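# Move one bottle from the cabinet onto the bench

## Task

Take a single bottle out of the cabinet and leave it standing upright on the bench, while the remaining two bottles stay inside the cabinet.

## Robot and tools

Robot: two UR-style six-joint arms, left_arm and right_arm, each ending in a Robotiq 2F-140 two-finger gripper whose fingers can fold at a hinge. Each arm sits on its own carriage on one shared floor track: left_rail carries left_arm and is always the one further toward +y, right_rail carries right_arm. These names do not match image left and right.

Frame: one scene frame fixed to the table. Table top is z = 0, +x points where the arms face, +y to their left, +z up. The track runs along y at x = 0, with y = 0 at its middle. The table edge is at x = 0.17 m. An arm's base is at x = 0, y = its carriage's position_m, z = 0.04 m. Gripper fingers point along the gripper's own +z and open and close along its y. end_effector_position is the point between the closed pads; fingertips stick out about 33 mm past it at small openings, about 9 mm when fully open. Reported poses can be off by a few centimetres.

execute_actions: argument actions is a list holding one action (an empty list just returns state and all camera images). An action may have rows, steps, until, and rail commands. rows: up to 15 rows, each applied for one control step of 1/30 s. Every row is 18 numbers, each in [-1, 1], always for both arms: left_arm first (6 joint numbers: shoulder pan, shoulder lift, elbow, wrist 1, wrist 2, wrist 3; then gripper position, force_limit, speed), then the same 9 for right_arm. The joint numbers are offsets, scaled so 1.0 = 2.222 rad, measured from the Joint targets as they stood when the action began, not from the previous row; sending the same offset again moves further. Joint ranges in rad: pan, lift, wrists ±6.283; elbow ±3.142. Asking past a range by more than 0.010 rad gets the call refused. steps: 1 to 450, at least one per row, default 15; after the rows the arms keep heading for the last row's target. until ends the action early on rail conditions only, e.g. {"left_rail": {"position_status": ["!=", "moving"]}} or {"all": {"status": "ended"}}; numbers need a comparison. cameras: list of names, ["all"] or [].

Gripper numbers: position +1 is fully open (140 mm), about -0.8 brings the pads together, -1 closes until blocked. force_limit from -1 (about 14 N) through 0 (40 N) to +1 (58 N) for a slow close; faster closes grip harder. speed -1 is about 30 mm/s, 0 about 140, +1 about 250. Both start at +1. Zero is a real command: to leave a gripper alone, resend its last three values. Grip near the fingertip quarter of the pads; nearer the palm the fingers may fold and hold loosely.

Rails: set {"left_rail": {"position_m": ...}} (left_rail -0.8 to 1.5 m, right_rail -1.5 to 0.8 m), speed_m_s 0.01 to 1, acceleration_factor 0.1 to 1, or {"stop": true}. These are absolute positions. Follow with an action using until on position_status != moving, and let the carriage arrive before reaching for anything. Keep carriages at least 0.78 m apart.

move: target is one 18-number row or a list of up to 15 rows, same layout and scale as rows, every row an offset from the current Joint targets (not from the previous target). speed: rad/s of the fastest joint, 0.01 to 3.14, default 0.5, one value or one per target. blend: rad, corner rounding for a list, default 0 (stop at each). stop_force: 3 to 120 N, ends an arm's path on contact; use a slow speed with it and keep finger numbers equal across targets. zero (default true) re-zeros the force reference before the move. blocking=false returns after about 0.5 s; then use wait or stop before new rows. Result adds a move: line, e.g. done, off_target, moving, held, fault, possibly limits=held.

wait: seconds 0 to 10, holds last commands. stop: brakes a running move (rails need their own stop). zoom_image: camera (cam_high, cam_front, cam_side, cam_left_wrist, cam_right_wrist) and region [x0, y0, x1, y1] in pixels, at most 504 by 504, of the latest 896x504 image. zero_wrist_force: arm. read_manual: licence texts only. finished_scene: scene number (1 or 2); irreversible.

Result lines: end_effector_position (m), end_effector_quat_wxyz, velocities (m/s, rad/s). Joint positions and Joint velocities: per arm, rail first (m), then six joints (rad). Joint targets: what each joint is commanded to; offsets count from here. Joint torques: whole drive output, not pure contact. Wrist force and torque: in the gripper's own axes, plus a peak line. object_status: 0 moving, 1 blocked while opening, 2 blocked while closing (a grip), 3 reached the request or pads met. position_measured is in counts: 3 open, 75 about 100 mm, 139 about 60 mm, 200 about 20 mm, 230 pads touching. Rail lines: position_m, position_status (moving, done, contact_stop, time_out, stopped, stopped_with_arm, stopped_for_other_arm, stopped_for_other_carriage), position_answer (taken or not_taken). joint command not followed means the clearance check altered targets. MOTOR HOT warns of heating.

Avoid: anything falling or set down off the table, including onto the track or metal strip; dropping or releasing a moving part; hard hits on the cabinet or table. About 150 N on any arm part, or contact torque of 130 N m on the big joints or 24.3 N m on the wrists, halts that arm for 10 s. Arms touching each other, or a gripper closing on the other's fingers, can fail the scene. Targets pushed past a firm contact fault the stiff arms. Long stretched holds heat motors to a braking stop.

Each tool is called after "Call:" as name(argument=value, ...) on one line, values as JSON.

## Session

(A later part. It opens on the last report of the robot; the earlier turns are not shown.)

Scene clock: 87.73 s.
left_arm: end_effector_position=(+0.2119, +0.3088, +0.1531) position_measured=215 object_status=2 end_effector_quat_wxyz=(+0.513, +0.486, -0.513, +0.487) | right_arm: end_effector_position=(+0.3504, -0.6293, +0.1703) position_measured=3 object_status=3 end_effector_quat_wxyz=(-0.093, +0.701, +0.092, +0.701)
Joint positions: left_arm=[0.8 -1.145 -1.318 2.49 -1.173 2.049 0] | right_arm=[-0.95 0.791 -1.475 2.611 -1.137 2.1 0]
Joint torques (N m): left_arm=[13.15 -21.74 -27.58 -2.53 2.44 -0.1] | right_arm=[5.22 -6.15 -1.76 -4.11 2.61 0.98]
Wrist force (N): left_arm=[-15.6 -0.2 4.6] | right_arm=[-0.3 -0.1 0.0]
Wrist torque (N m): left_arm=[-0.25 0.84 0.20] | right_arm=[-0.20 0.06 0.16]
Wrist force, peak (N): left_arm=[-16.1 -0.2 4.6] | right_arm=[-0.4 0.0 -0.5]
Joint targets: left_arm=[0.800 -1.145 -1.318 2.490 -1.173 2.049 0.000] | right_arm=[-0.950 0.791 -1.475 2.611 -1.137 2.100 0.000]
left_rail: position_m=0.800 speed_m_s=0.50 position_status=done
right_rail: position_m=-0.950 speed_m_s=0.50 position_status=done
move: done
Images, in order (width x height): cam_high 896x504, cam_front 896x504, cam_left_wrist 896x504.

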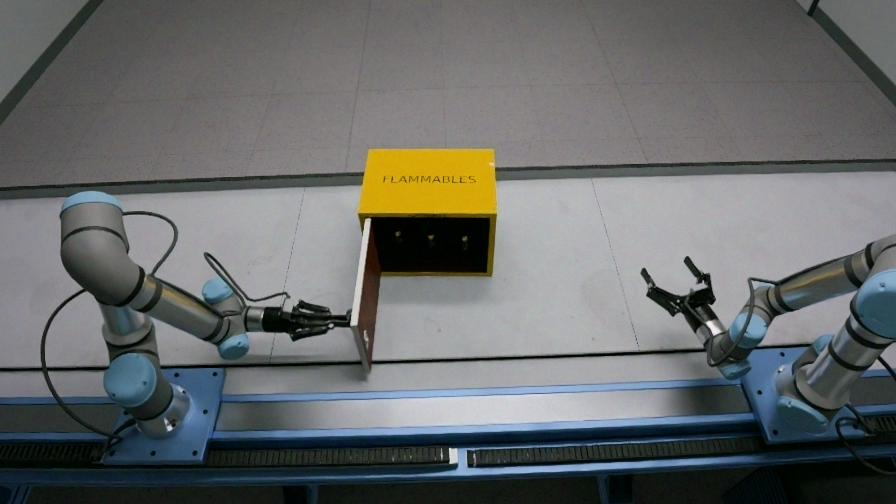

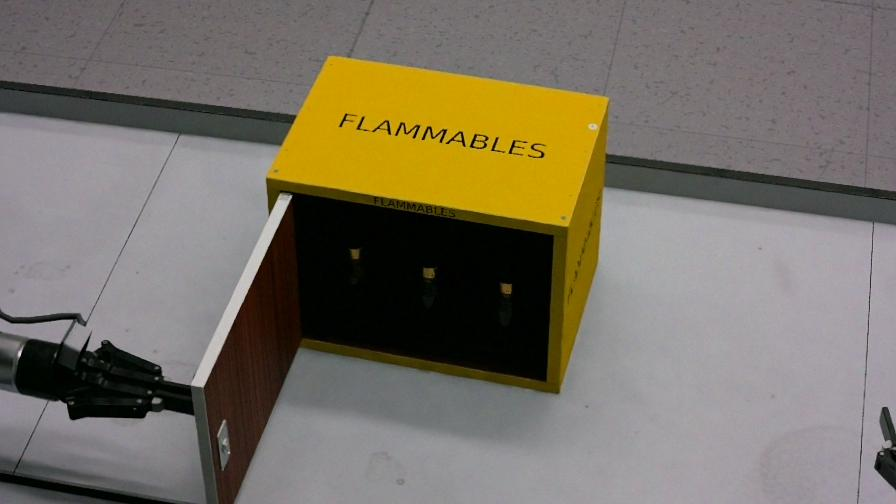

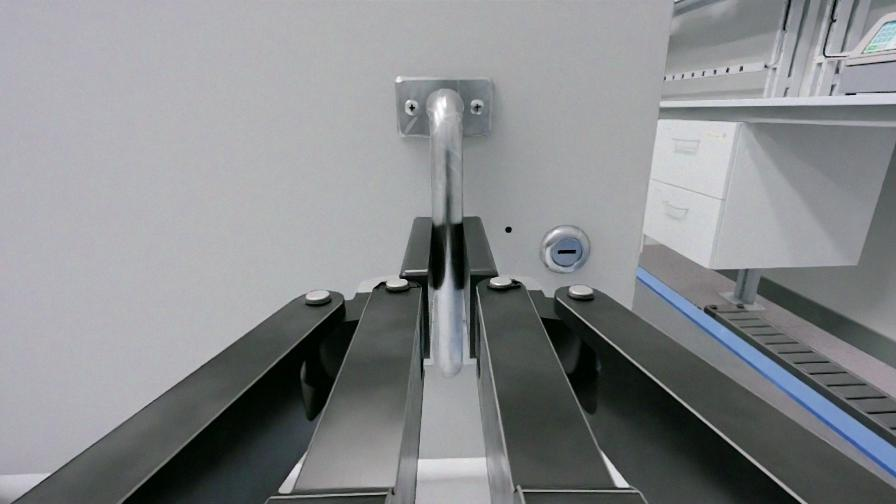

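Call:
execute_actions(actions=[{"right_rail": {"position_m": -0.28, "speed_m_s": 0.5, "acceleration_factor": 0.5}, "steps": 150, "until": {"right_rail": {"position_status": ["!=", "moving"]}}}], cameras=["cam_high", "cam_front", "cam_side", "cam_right_wrist"])

Scene clock: 93.23 s.
left_arm: end_effector_position=(+0.2119, +0.3088, +0.1531) position_measured=215 object_status=2 end_effector_quat_wxyz=(+0.513, +0.486, -0.513, +0.487) | right_arm: end_effector_position=(+0.3504, +0.0407, +0.1703) position_measured=3 object_status=3 end_effector_quat_wxyz=(-0.093, +0.701, +0.092, +0.701)
Joint positions: left_arm=[0.8 -1.145 -1.318 2.49 -1.173 2.049 0] | right_arm=[-0.28 0.791 -1.475 2.611 -1.137 2.1 0]
Joint torques (N m): left_arm=[13.94 -22.05 -26.84 -2.42 2.4 -0.36] | right_arm=[1.07 -9.34 -18.95 -3.23 -2.12 0.91]
Wrist force (N): left_arm=[-15.4 -0.1 4.5] | right_arm=[-0.1 0.2 -0.2]
Wrist torque (N m): left_arm=[-0.24 0.80 0.20] | right_arm=[-0.14 0.03 0.16]
Wrist force, peak (N): left_arm=[-16.2 -0.2 4.8] | right_arm=[-0.3 1.9 -0.8]
Joint targets: left_arm=[0.800 -1.145 -1.318 2.490 -1.173 2.049 0.000] | right_arm=[-0.280 0.791 -1.475 2.611 -1.137 2.100 0.000]
Tool commands: left_gripper/position=-1.0 left_gripper/force_limit=+0.2 left_gripper/speed=-1.0 right_gripper/position=+1.0 right_gripper/force_limit=+1.0 right_gripper/speed=+1.0
left_rail: position_m=0.800 speed_m_s=0.50 position_status=done
right_rail: position_m=-0.280 speed_m_s=0.50 position_status=done
Images, in order (width x height): cam_high 896x504, cam_front 896x504, cam_side 896x504, cam_right_wrist 896x504.

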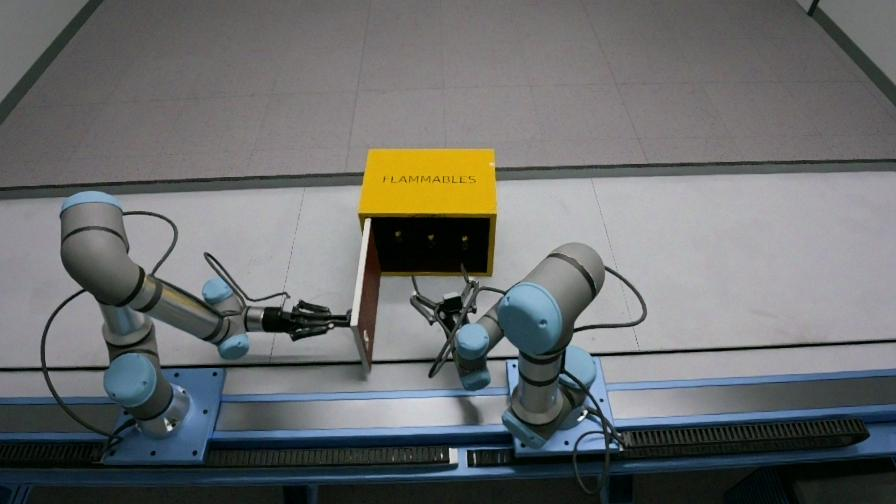

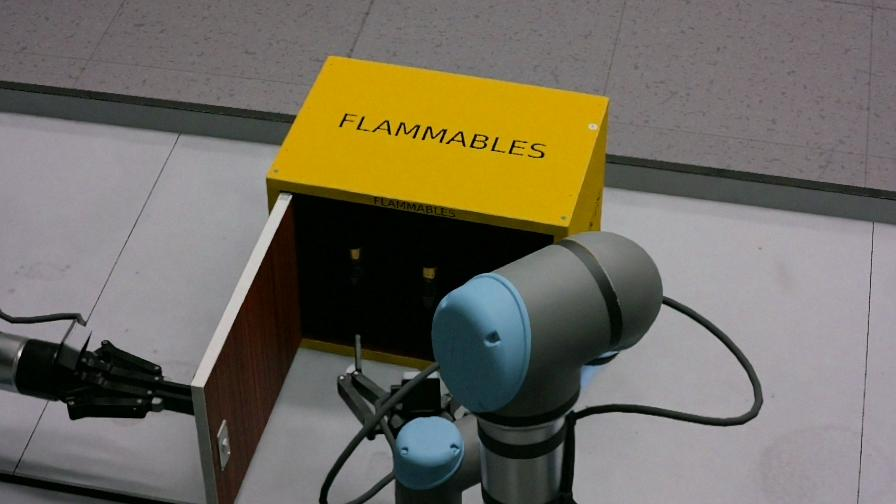

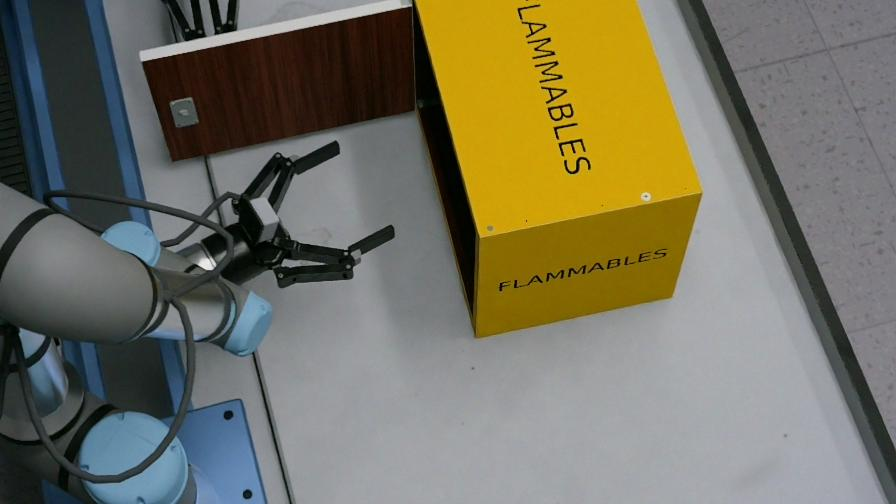

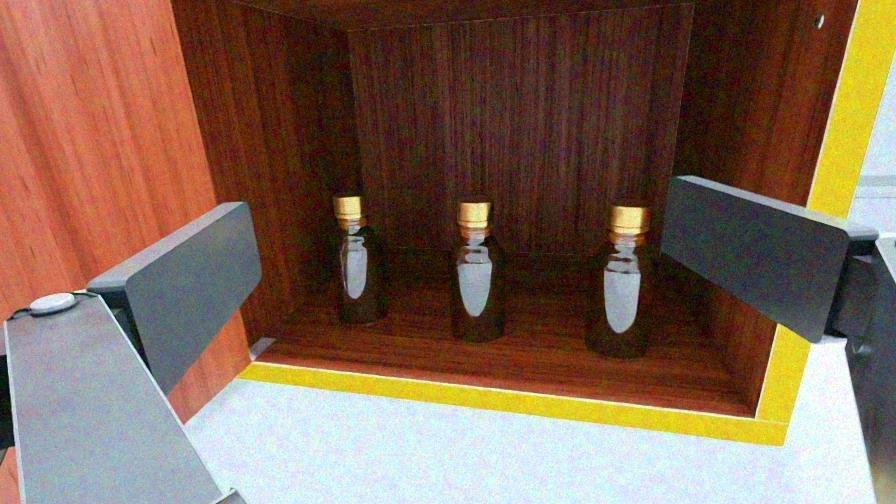

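Call:
zoom_image(camera="cam_right_wrist", region=[230, 230, 500, 430])

Call:
zoom_image(camera="cam_right_wrist", region=[560, 230, 830, 460])

Call:
zoom_image(camera="cam_right_wrist", region=[150, 0, 450, 220])

Call:
zoom_image(camera="cam_right_wrist", region=[620, 0, 896, 200])

Call:
zoom_image(camera="cam_right_wrist", region=[420, 180, 680, 370])

Scaled by 1.867.

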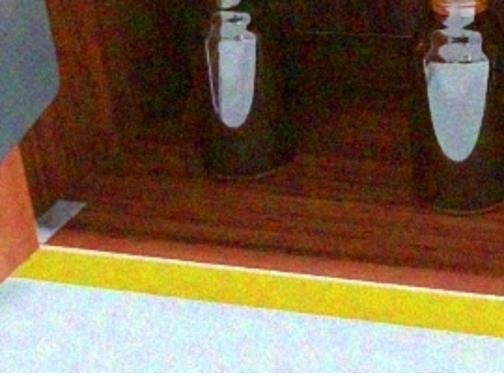

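Scaled by 1.867.

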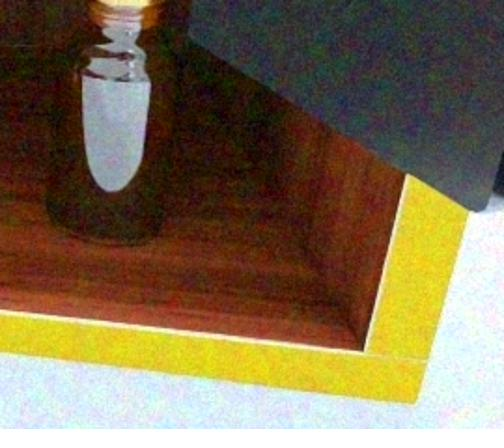

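Scaled by 1.680.

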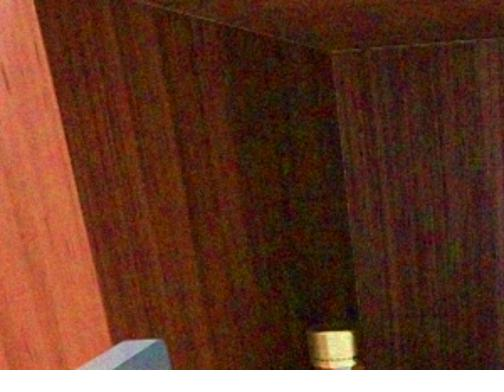

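Scaled by 1.826.

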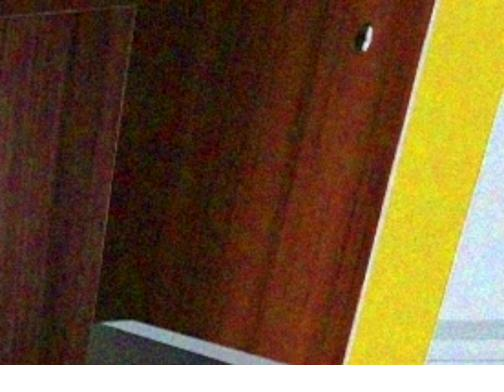

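Scaled by 1.938.

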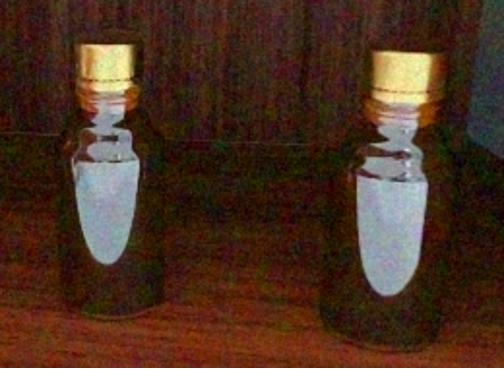

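Call:
move(target=[0,0.00095,0,-0.00095,0,0,-1,0.2,-1,-0.03205,0.19794,-0.04237,-0.15557,0.00745,0,0.175,0,-0.5], speed=0.4, cameras=["cam_high", "cam_side", "cam_right_wrist"])

Scene clock: 104.80 s.
left_arm: end_effector_position=(+0.2120, +0.3087, +0.1526) position_measured=215 object_status=2 end_effector_quat_wxyz=(+0.513, +0.486, -0.513, +0.487) | right_arm: end_effector_position=(+0.4078, +0.0402, +0.0780) position_measured=107 object_status=3 end_effector_quat_wxyz=(-0.062, +0.704, +0.061, +0.705)
Joint positions: left_arm=[0.8 -1.145 -1.316 2.49 -1.175 2.049 0] | right_arm=[-0.28 0.72 -1.036 2.517 -1.483 2.116 0]
Joint torques (N m): left_arm=[8.24 -15.01 -24.58 -4.78 0.79 -0.59] | right_arm=[-7.71 -16.78 -14.42 -4.13 2.56 0.85]
Wrist force (N): left_arm=[-0.3 1.6 -2.0] | right_arm=[-0.2 -0.1 0.1]
Wrist torque (N m): left_arm=[-0.67 0.52 0.21] | right_arm=[-0.20 -0.01 0.15]
Wrist force, peak (N): left_arm=[-16.3 -0.2 4.7] | right_arm=[-1.1 -0.1 0.2]
Joint targets: left_arm=[0.800 -1.145 -1.316 2.490 -1.175 2.049 0.000] | right_arm=[-0.280 0.720 -1.035 2.517 -1.483 2.116 0.000]
left_rail: position_m=0.800 speed_m_s=0.50 position_status=done
right_rail: position_m=-0.280 speed_m_s=0.50 position_status=done
move: done
Images, in order (width x height): cam_high 896x504, cam_side 896x504, cam_right_wrist 896x504.

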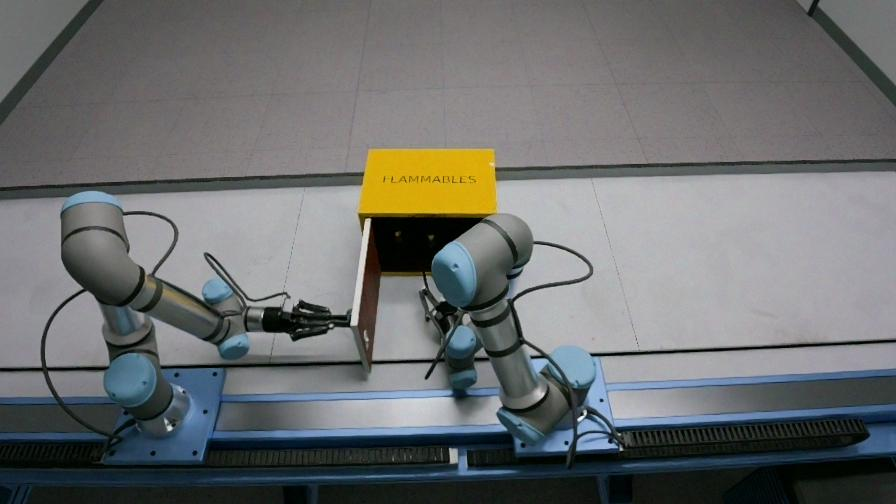

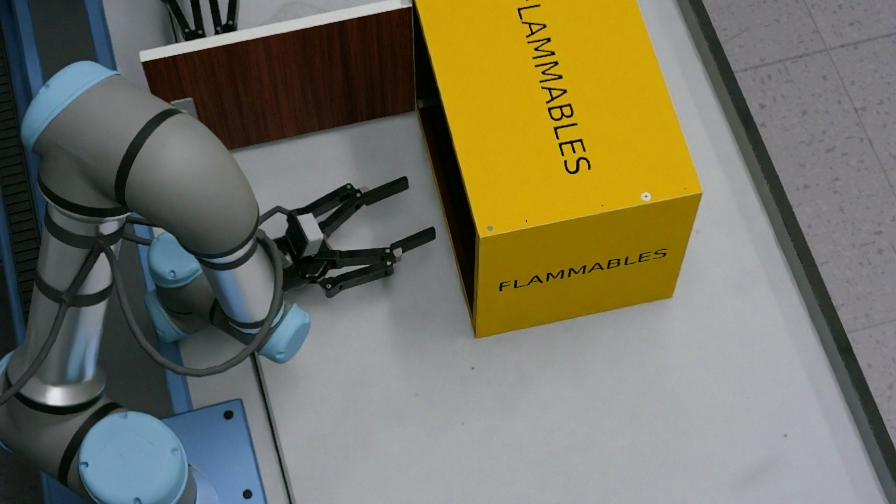

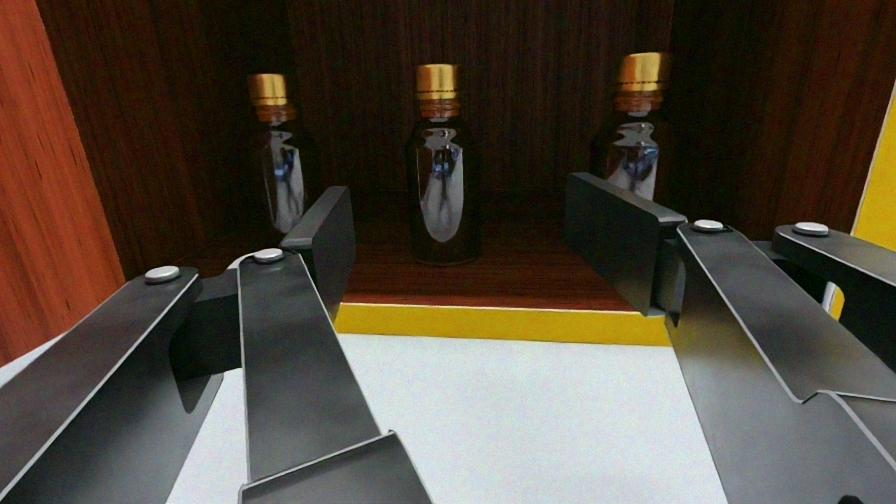

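Call:
zoom_image(camera="cam_right_wrist", region=[300, 20, 620, 340])

Scaled by 1.575.

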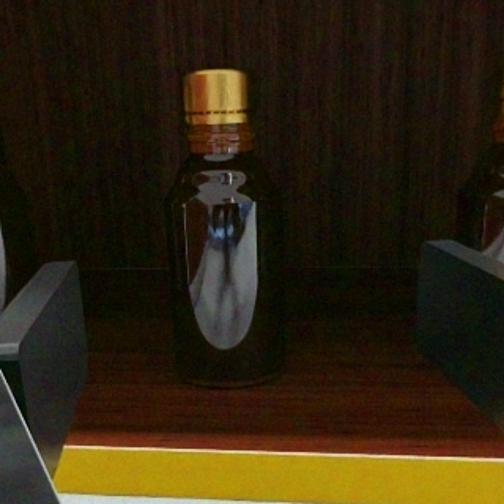

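Call:
move(target=[[0,0,0,0,0,0,-1,0.2,-1,-0.05110,0.00784,-0.04249,0.03467,-0.05109,0,0.175,0,-0.5],[0,0,0,0,0,0,-1,0.2,-1,-0.08423,0.02199,-0.09646,0.07448,-0.08423,0,0.175,0,-0.5]], speed=0.12, blend=[0.03, 0], stop_force=12, cameras=["cam_side", "cam_right_wrist"])

Scene clock: 110.73 s.
left_arm: end_effector_position=(+0.2120, +0.3087, +0.1526) position_measured=215 object_status=2 end_effector_quat_wxyz=(+0.513, +0.486, -0.513, +0.487) | right_arm: end_effector_position=(+0.5258, +0.0580, +0.0780) position_measured=107 object_status=3 end_effector_quat_wxyz=(-0.062, +0.704, +0.061, +0.705)
Joint positions: left_arm=[0.8 -1.145 -1.316 2.49 -1.175 2.049 0] | right_arm=[-0.28 0.533 -0.987 2.303 -1.317 1.929 0]
Joint torques (N m): left_arm=[-11.7 -15.48 -10.23 -4.05 -3.48 -0.78] | right_arm=[-7.37 -21.66 -18.53 -0.12 -2.74 0.93]
Wrist force (N): left_arm=[1.0 1.7 -1.9] | right_arm=[0.1 0.1 -0.1]
Wrist torque (N m): left_arm=[-0.63 0.44 0.21] | right_arm=[-0.17 -0.05 0.14]
Wrist force, peak (N): left_arm=[1.1 1.9 -2.0] | right_arm=[0.0 0.1 -0.7]
Joint targets: left_arm=[0.800 -1.145 -1.316 2.490 -1.175 2.049 0.000] | right_arm=[-0.280 0.533 -0.987 2.303 -1.317 1.929 0.000]
left_rail: position_m=0.800 speed_m_s=0.50 position_status=done
right_rail: position_m=-0.280 speed_m_s=0.50 position_status=done
move: done
Images, in order (width x height): cam_side 896x504, cam_right_wrist 896x504.

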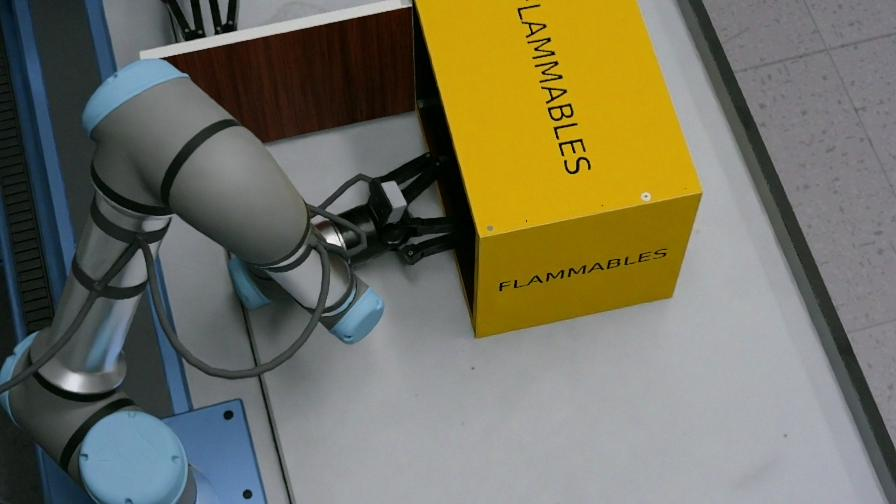

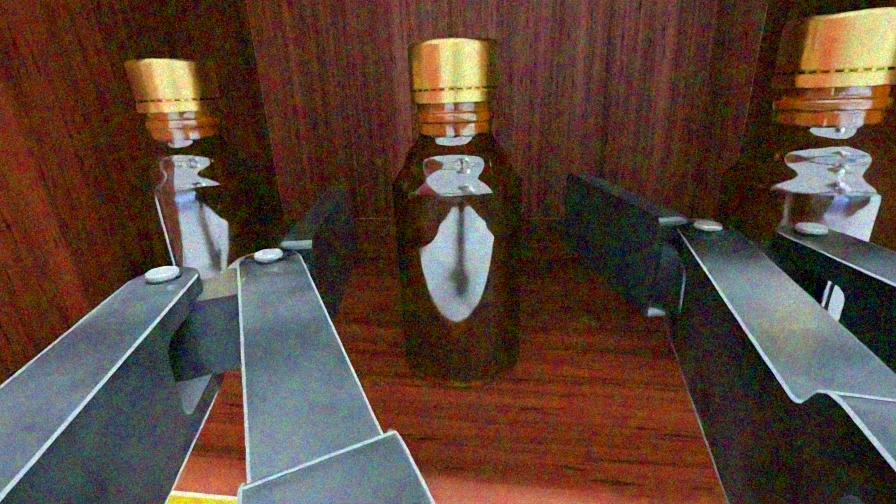

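Call:
execute_actions(actions=[{"rows": [[0,0,0,0,0,0,-1,0.2,-1,0,0,0,0,0,0,-1,0,-1]], "steps": 60}], cameras=["cam_right_wrist"])

Scene clock: 113.40 s.
left_arm: end_effector_position=(+0.2120, +0.3087, +0.1526) position_measured=215 object_status=2 end_effector_quat_wxyz=(+0.513, +0.486, -0.513, +0.487) | right_arm: end_effector_position=(+0.5258, +0.0580, +0.0780) position_measured=163 object_status=2 end_effector_quat_wxyz=(-0.062, +0.704, +0.061, +0.705)
Joint positions: left_arm=[0.8 -1.145 -1.316 2.49 -1.175 2.049 0] | right_arm=[-0.28 0.533 -0.987 2.303 -1.317 1.929 0]
Joint torques (N m): left_arm=[-11.38 -15.46 -3.52 -3.93 -3.42 -0.89] | right_arm=[-5.98 -22.05 -17.19 -0.41 1.47 0.88]
Wrist force (N): left_arm=[0.6 1.8 -2.0] | right_arm=[0.7 -0.2 -1.0]
Wrist torque (N m): left_arm=[-0.62 0.46 0.21] | right_arm=[-0.17 -0.07 0.18]
Wrist force, peak (N): left_arm=[1.1 1.7 -1.9] | right_arm=[1.1 -0.2 -1.1]
Joint targets: left_arm=[0.800 -1.145 -1.316 2.490 -1.175 2.049 0.000] | right_arm=[-0.280 0.533 -0.987 2.303 -1.317 1.929 0.000]
left_rail: position_m=0.800 speed_m_s=0.50 position_status=done
right_rail: position_m=-0.280 speed_m_s=0.50 position_status=done
Images, in order (width x height): cam_right_wrist 896x504.

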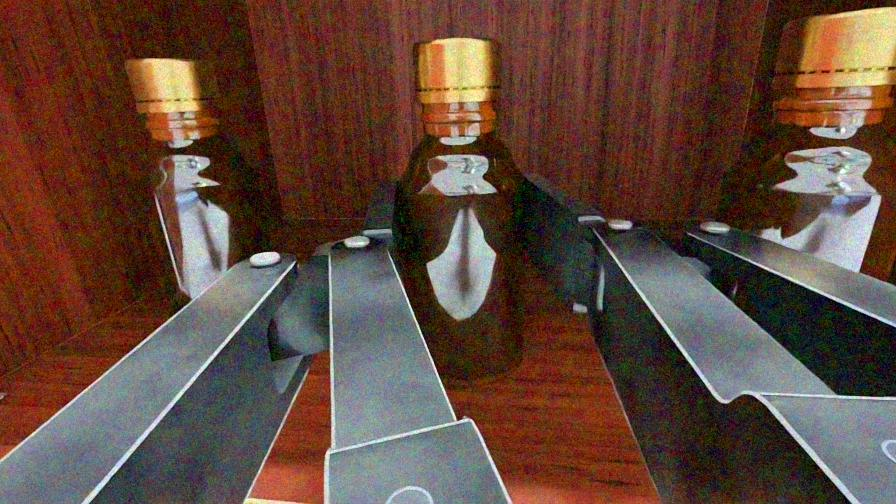

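Call:
move(target=[[0,0,0,0,0,0,-1,0.2,-1,0,-0.04762,0.00098,0.04665,0,0,-1,0,-1],[0,0,0,0,0,0,-1,0.2,-1,0.04374,-0.07389,0.06750,0.00639,0.04375,0,-1,0,-1],[0,0,0,0,0,0,-1,0.2,-1,0.11072,-0.09233,0.12002,-0.02768,0.11072,0,-1,0,-1]], speed=[0.1, 0.15, 0.15], blend=[0, 0.04, 0], cameras=["cam_high", "cam_side", "cam_right_wrist"])

Scene clock: 119.20 s.
left_arm: end_effector_position=(+0.2120, +0.3087, +0.1526) position_measured=215 object_status=2 end_effector_quat_wxyz=(+0.513, +0.486, -0.513, +0.487) | right_arm: end_effector_position=(+0.3784, +0.0322, +0.1129) position_measured=163 object_status=2 end_effector_quat_wxyz=(-0.062, +0.704, +0.061, +0.705)
Joint positions: left_arm=[0.8 -1.145 -1.316 2.49 -1.175 2.049 0] | right_arm=[-0.28 0.778 -1.192 2.569 -1.379 2.175 0]
Joint torques (N m): left_arm=[-11.04 -15.94 -1.08 -3.19 -3.4 -1.03] | right_arm=[5.7 -30.88 3.3 -4.5 2.76 0.92]
Wrist force (N): left_arm=[0.9 1.7 -1.8] | right_arm=[-3.1 -0.2 -0.3]
Wrist torque (N m): left_arm=[-0.64 0.48 0.21] | right_arm=[-0.20 0.00 0.15]
Wrist force, peak (N): left_arm=[1.1 1.9 -2.0] | right_arm=[-3.5 0.1 -0.3]
Joint targets: left_arm=[0.800 -1.145 -1.316 2.490 -1.175 2.049 0.000] | right_arm=[-0.280 0.779 -1.192 2.570 -1.379 2.175 0.000]
left_rail: position_m=0.800 speed_m_s=0.50 position_status=done
right_rail: position_m=-0.280 speed_m_s=0.50 position_status=done
move: done
Images, in order (width x height): cam_high 896x504, cam_side 896x504, cam_right_wrist 896x504.

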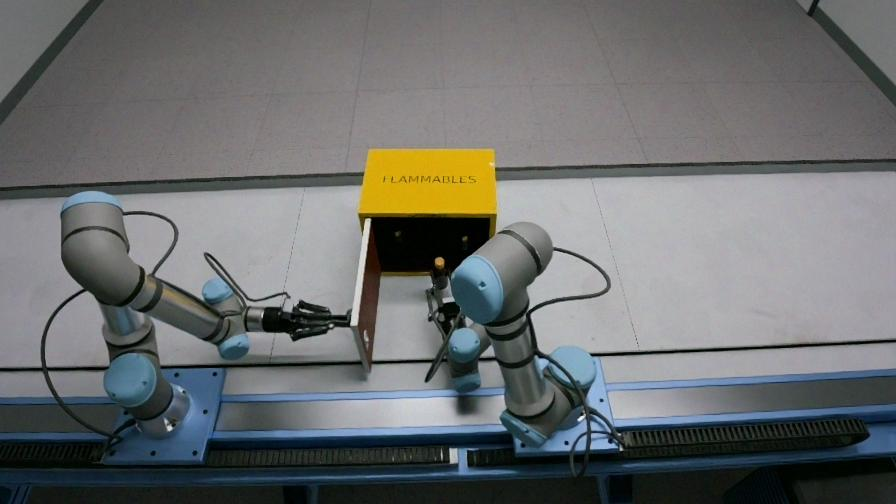

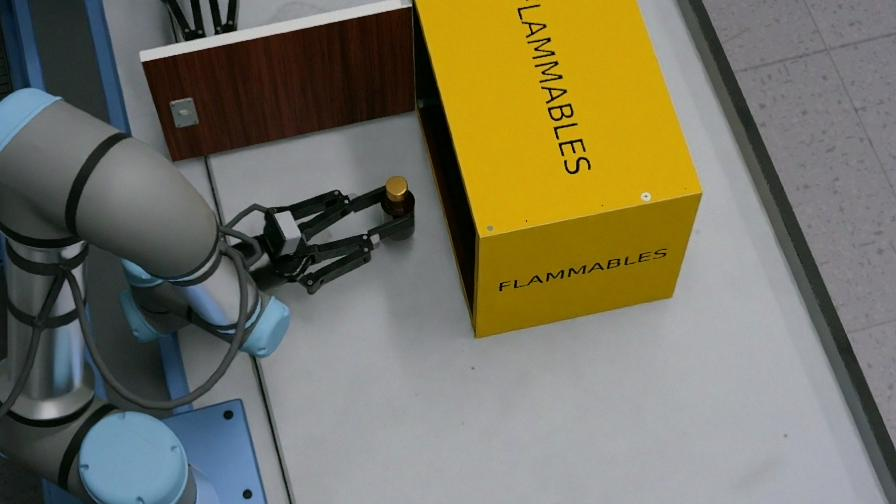

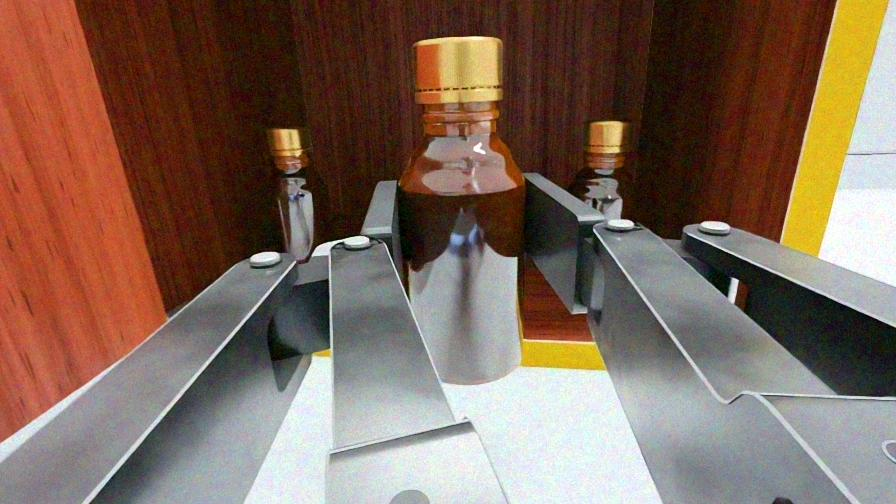

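Call:
execute_actions(actions=[{"right_rail": {"position_m": -0.70, "speed_m_s": 0.4, "acceleration_factor": 0.3}, "steps": 150, "until": {"right_rail": {"position_status": ["!=", "moving"]}}}])

Scene clock: 121.87 s.
left_arm: end_effector_position=(+0.2120, +0.3087, +0.1526) position_measured=215 object_status=2 end_effector_quat_wxyz=(+0.513, +0.486, -0.513, +0.487) | right_arm: end_effector_position=(+0.3783, -0.3878, +0.1129) position_measured=163 object_status=2 end_effector_quat_wxyz=(-0.062, +0.704, +0.061, +0.705)
Joint positions: left_arm=[0.8 -1.145 -1.316 2.49 -1.175 2.049 0] | right_arm=[-0.7 0.779 -1.192 2.57 -1.379 2.175 0]
Joint torques (N m): left_arm=[-10.53 -16.25 -0.38 -3.12 -3.46 -1.23] | right_arm=[1.06 -27.4 -4.66 -1.83 0.8 0.9]
Wrist force (N): left_arm=[-0.1 1.5 -1.9] | right_arm=[-3.4 0.0 -0.2]
Wrist torque (N m): left_arm=[-0.67 0.49 0.21] | right_arm=[-0.16 0.06 0.16]
Wrist force, peak (N): left_arm=[1.2 1.6 -1.8] | right_arm=[-3.5 -0.8 -0.1]
Joint targets: left_arm=[0.800 -1.145 -1.316 2.490 -1.175 2.049 0.000] | right_arm=[-0.700 0.779 -1.192 2.570 -1.379 2.175 0.000]
Tool commands: left_gripper/position=-1.0 left_gripper/force_limit=+0.2 left_gripper/speed=-1.0 right_gripper/position=-1.0 right_gripper/force_limit=+0.0 right_gripper/speed=-1.0
left_rail: position_m=0.800 speed_m_s=0.50 position_status=done
right_rail: position_m=-0.700 speed_m_s=0.40 position_status=done

Call:
execute_actions(actions=[], cameras=["cam_high", "cam_front"])

Call:
zoom_image(camera="cam_high", region=[320, 140, 520, 390])

Call:
zoom_image(camera="cam_front", region=[160, 160, 360, 504])

Scene clock: 123.87 s.
left_arm: end_effector_position=(+0.2120, +0.3087, +0.1526) position_measured=215 object_status=2 end_effector_quat_wxyz=(+0.513, +0.486, -0.513, +0.487) | right_arm: end_effector_position=(+0.3783, -0.3878, +0.1129) position_measured=163 object_status=2 end_effector_quat_wxyz=(-0.062, +0.704, +0.061, +0.705)
Joint positions: left_arm=[0.8 -1.145 -1.316 2.49 -1.175 2.049 0] | right_arm=[-0.7 0.779 -1.192 2.57 -1.379 2.175 0]
Joint velocities: within noise
Joint torques (N m): left_arm=[-10.86 -15.84 -1.07 -2.74 -3.47 -1.31] | right_arm=[-2.33 -21.13 -13.88 -0.99 -1.86 0.8]
Wrist force (N): left_arm=[0.7 1.5 -1.8] | right_arm=[-3.2 0.2 -0.3]
Wrist torque (N m): left_arm=[-0.67 0.46 0.21] | right_arm=[-0.11 0.02 0.16]
Wrist force, peak (N): left_arm=[1.1 1.7 -2.2] | right_arm=[-3.4 0.1 -0.2]
Joint targets: left_arm=[0.800 -1.145 -1.316 2.490 -1.175 2.049 0.000] | right_arm=[-0.700 0.779 -1.192 2.570 -1.379 2.175 0.000]
Tool commands: left_gripper/position=-1.0 left_gripper/force_limit=+0.2 left_gripper/speed=-1.0 right_gripper/position=-1.0 right_gripper/force_limit=+0.0 right_gripper/speed=-1.0
left_rail: position_m=0.800 speed_m_s=0.50 position_status=done
right_rail: position_m=-0.700 speed_m_s=0.40 position_status=done
Images, in order (width x height): cam_high 896x504, cam_front 896x504.

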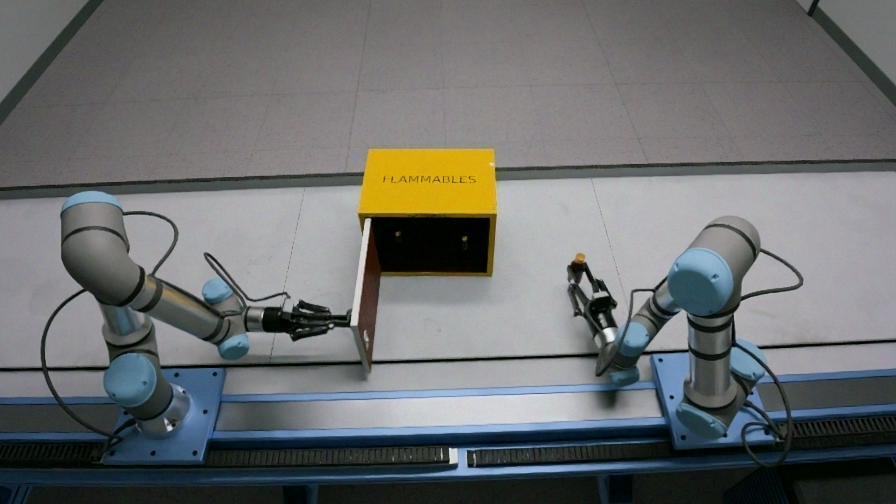

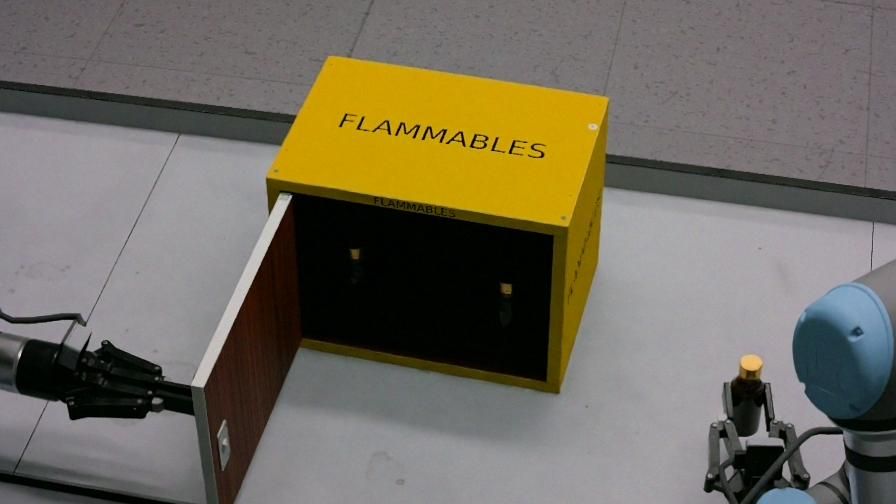

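Scaled by 2.016.

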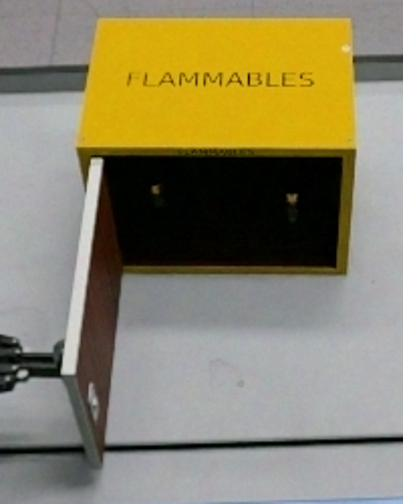

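Scaled by 1.465.

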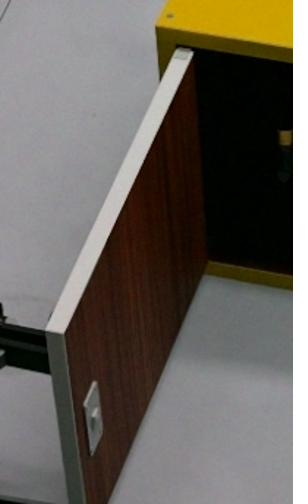

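Call:
move(target=[[-0.04460,-0.00292,0.00494,-0.00202,-0.06902,0,-1,0.2,-1,0,0,0,0,0,0,-1,0,-1],[-0.08633,-0.00319,0.00541,-0.00221,-0.13515,0,-1,0.2,-1,-0.01200,0.00506,-0.01331,0.00826,-0.01200,0,-1,0,-1],[-0.12426,-0.00032,0.00055,-0.00023,-0.19777,0,-1,0.2,-1,-0.03000,0.01264,-0.03328,0.02064,-0.02999,0,-1,0,-1],[-0.15764,0.00523,-0.00901,0.00379,-0.25593,0,-1,0.2,-1,-0.05399,0.02275,-0.05990,0.03715,-0.05399,0,-1,0,-1],[-0.18515,0.01331,-0.02320,0.00989,-0.30816,0,-1,0.2,-1,-0.07799,0.03286,-0.08653,0.05366,-0.07798,0,-1,0,-1],[-0.20758,0.02349,-0.04127,0.01778,-0.35532,0,-1,0.2,-1,-0.10198,0.04297,-0.11315,0.07018,-0.10197,0,-1,0,-1],[-0.23832,0.04869,-0.08679,0.03810,-0.43553,0,-1,0.2,-1,-0.11998,0.05055,-0.13312,0.08256,-0.11997,0,-1,0,-1],[-0.25460,0.07812,-0.14185,0.06373,-0.50128,0,-1,0.2,-1,-0.11998,0.08154,-0.13427,0.05273,-0.11997,0,-1,0,-1],[-0.26104,0.11722,-0.21635,0.09914,-0.56706,0,-1,0.2,-1,-0.11998,0.11252,-0.13541,0.02289,-0.11997,0,-1,0,-1]], speed=0.18, blend=[0.03,0.03,0.03,0.03,0.03,0.03,0.03,0.03,0], stop_force=25, cameras=["cam_high", "cam_front", "cam_left_wrist", "cam_right_wrist"])

Scene clock: 156.90 s.
left_arm: end_effector_position=(+0.2473, +0.0964, +0.1529) position_measured=215 object_status=2 end_effector_quat_wxyz=(+0.322, +0.630, -0.321, +0.630) | right_arm: end_effector_position=(+0.5417, -0.3609, +0.0661) position_measured=163 object_status=2 end_effector_quat_wxyz=(-0.062, +0.704, +0.061, +0.705)
Joint positions: left_arm=[0.8 -1.725 -1.055 2.009 -0.955 0.789 0] | right_arm=[-0.7 0.512 -0.942 2.269 -1.328 1.908 0]
Joint torques (N m): left_arm=[-16.64 -31.17 -30.52 0.46 -0.44 -1.57] | right_arm=[-7.33 -25.4 -19.37 -5.03 -2.71 0.82]
Wrist force (N): left_arm=[0.0 -7.8 -3.3] | right_arm=[-3.1 0.0 0.0]
Wrist torque (N m): left_arm=[0.10 0.39 -0.12] | right_arm=[-0.19 -0.02 0.14]
Wrist force, peak (N): left_arm=[-1.1 -7.9 -3.4] | right_arm=[-3.5 0.1 -0.1]
Joint targets: left_arm=[0.800 -1.725 -1.055 2.009 -0.955 0.789 0.000] | right_arm=[-0.700 0.512 -0.942 2.269 -1.328 1.908 0.000]
left_rail: position_m=0.800 speed_m_s=0.50 position_status=done
right_rail: position_m=-0.700 speed_m_s=0.40 position_status=done
move: done
Images, in order (width x height): cam_high 896x504, cam_front 896x504, cam_left_wrist 896x504, cam_right_wrist 896x504.

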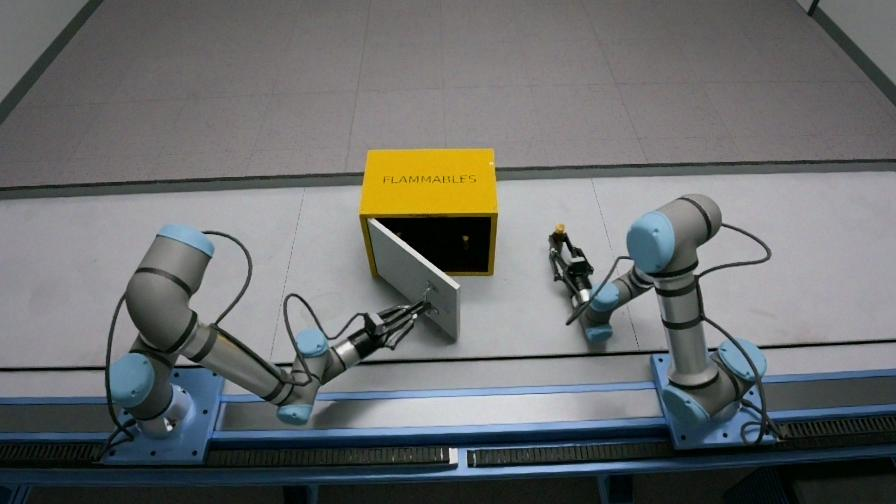

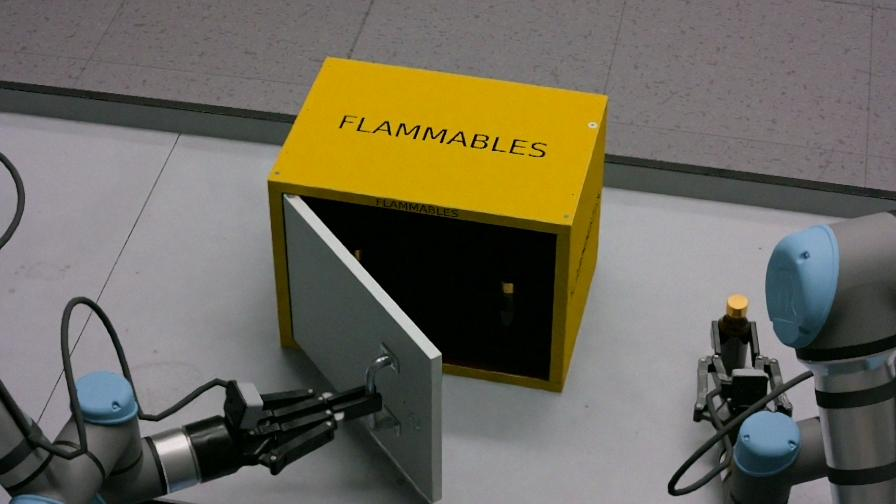

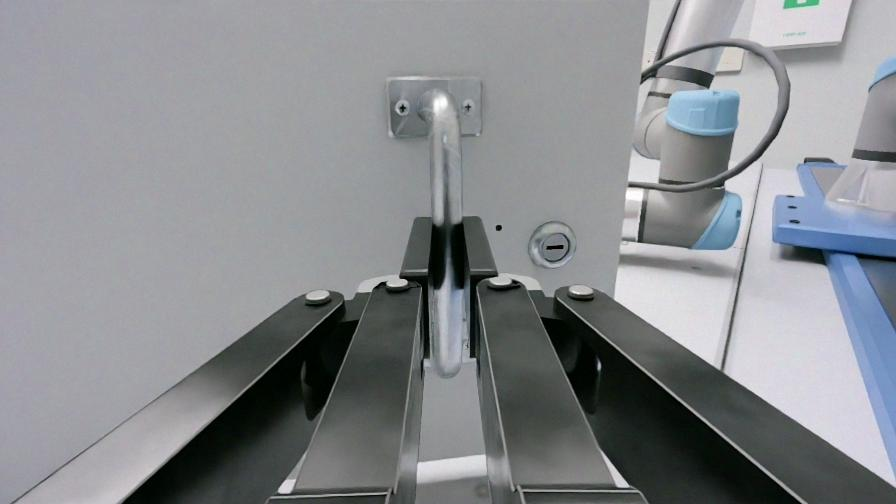

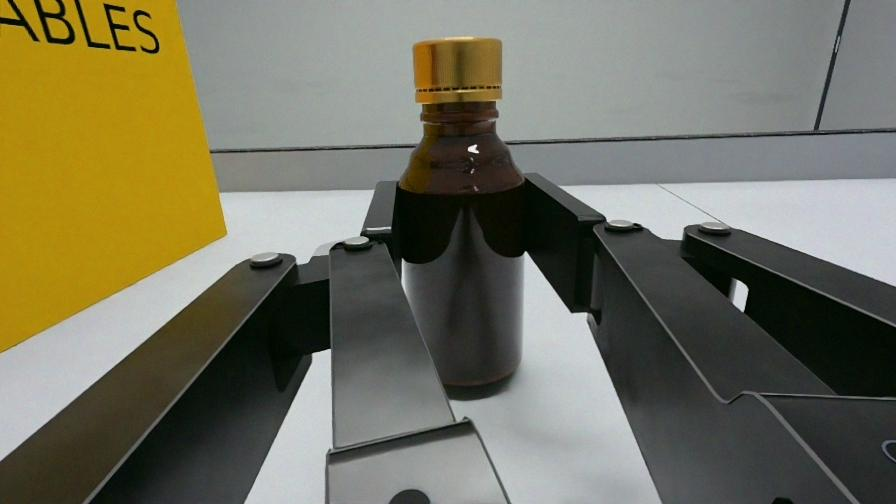

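Call:
move(target=[0,0,0,0,0,0,-1,0.2,-1,0,0.01747,-0.00199,-0.01548,0,0,-1,0,-1], speed=0.02, stop_force=5, cameras=["cam_right_wrist"])

Scene clock: 159.37 s.
left_arm: end_effector_position=(+0.2473, +0.0964, +0.1529) position_measured=215 object_status=2 end_effector_quat_wxyz=(+0.322, +0.630, -0.321, +0.630) | right_arm: end_effector_position=(+0.5417, -0.3609, +0.0601) position_measured=163 object_status=2 end_effector_quat_wxyz=(-0.062, +0.704, +0.061, +0.705)
Joint positions: left_arm=[0.8 -1.725 -1.055 2.009 -0.955 0.789 0] | right_arm=[-0.7 0.512 -0.924 2.267 -1.344 1.908 0]
Joint torques (N m): left_arm=[-17.71 -30.85 -30.68 0.47 -0.34 -1.66] | right_arm=[-6.59 -40.76 3.01 -0.98 -2.62 0.75]
Wrist force (N): left_arm=[0.6 -7.7 -3.3] | right_arm=[0.0 -0.1 0.4]
Wrist torque (N m): left_arm=[0.13 0.43 -0.12] | right_arm=[-0.18 -0.05 0.19]
Wrist force, peak (N): left_arm=[-0.8 -7.9 -3.5] | right_arm=[5.7 0.5 -1.5]
Joint targets: left_arm=[0.800 -1.725 -1.055 2.009 -0.955 0.789 0.000] | right_arm=[-0.700 0.512 -0.924 2.267 -1.344 1.908 0.000]
left_rail: position_m=0.800 speed_m_s=0.50 position_status=done
right_rail: position_m=-0.700 speed_m_s=0.40 position_status=done
move: contact (right_arm); right_arm: the shoulder lift is farthest, 0.021 rad from its target
Images, in order (width x height): cam_right_wrist 896x504.

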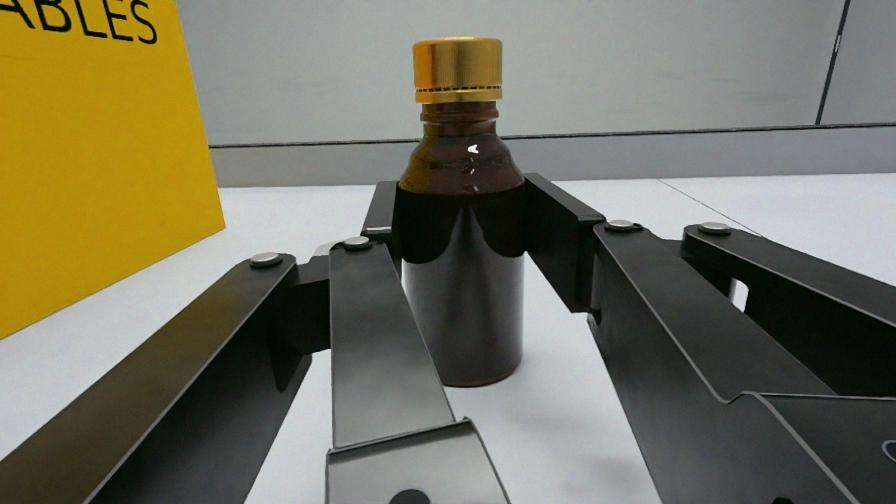

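Call:
execute_actions(actions=[{"rows": [[0,0,0,0,0,0,-1,0.2,-1,0,0,0,0,0,0,0.2,0,-1]], "steps": 40}], cameras=["cam_right_wrist"])

Scene clock: 161.43 s.
left_arm: end_effector_position=(+0.2473, +0.0964, +0.1529) position_measured=215 object_status=2 end_effector_quat_wxyz=(+0.322, +0.630, -0.321, +0.630) | right_arm: end_effector_position=(+0.5417, -0.3609, +0.0601) position_measured=104 object_status=0 end_effector_quat_wxyz=(-0.062, +0.704, +0.061, +0.705)
Joint positions: left_arm=[0.8 -1.725 -1.055 2.009 -0.955 0.789 0] | right_arm=[-0.7 0.512 -0.924 2.267 -1.344 1.908 0]
Joint torques (N m): left_arm=[-16.65 -31.21 -31.46 0.41 -0.34 -1.57] | right_arm=[-6.55 -39.7 0.04 -3.69 -2.34 0.84]
Wrist force (N): left_arm=[-0.3 -7.7 -3.4] | right_arm=[-0.1 0.1 -0.2]
Wrist torque (N m): left_arm=[0.12 0.44 -0.12] | right_arm=[-0.16 -0.03 0.13]
Wrist force, peak (N): left_arm=[-0.5 -7.9 -3.6] | right_arm=[-0.5 -0.1 0.4]
Joint targets: left_arm=[0.800 -1.725 -1.055 2.009 -0.955 0.789 0.000] | right_arm=[-0.700 0.512 -0.924 2.267 -1.344 1.908 0.000]
left_rail: position_m=0.800 speed_m_s=0.50 position_status=done
right_rail: position_m=-0.700 speed_m_s=0.40 position_status=done
Images, in order (width x height): cam_right_wrist 896x504.

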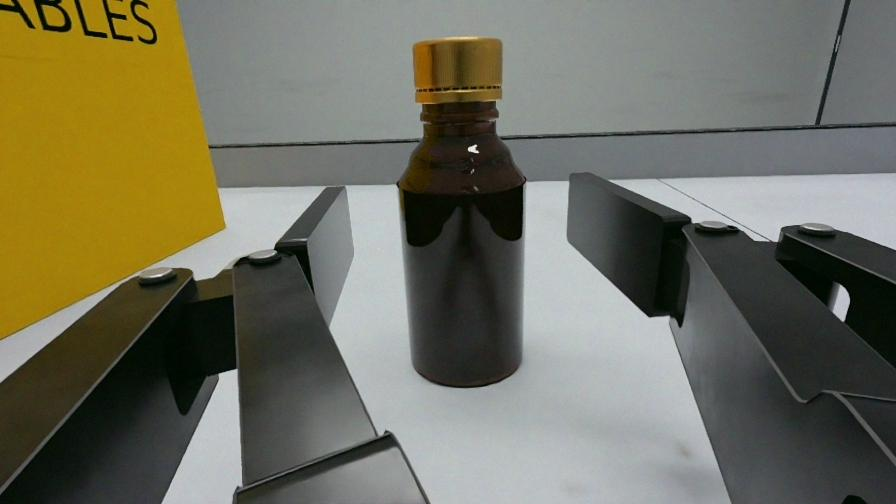

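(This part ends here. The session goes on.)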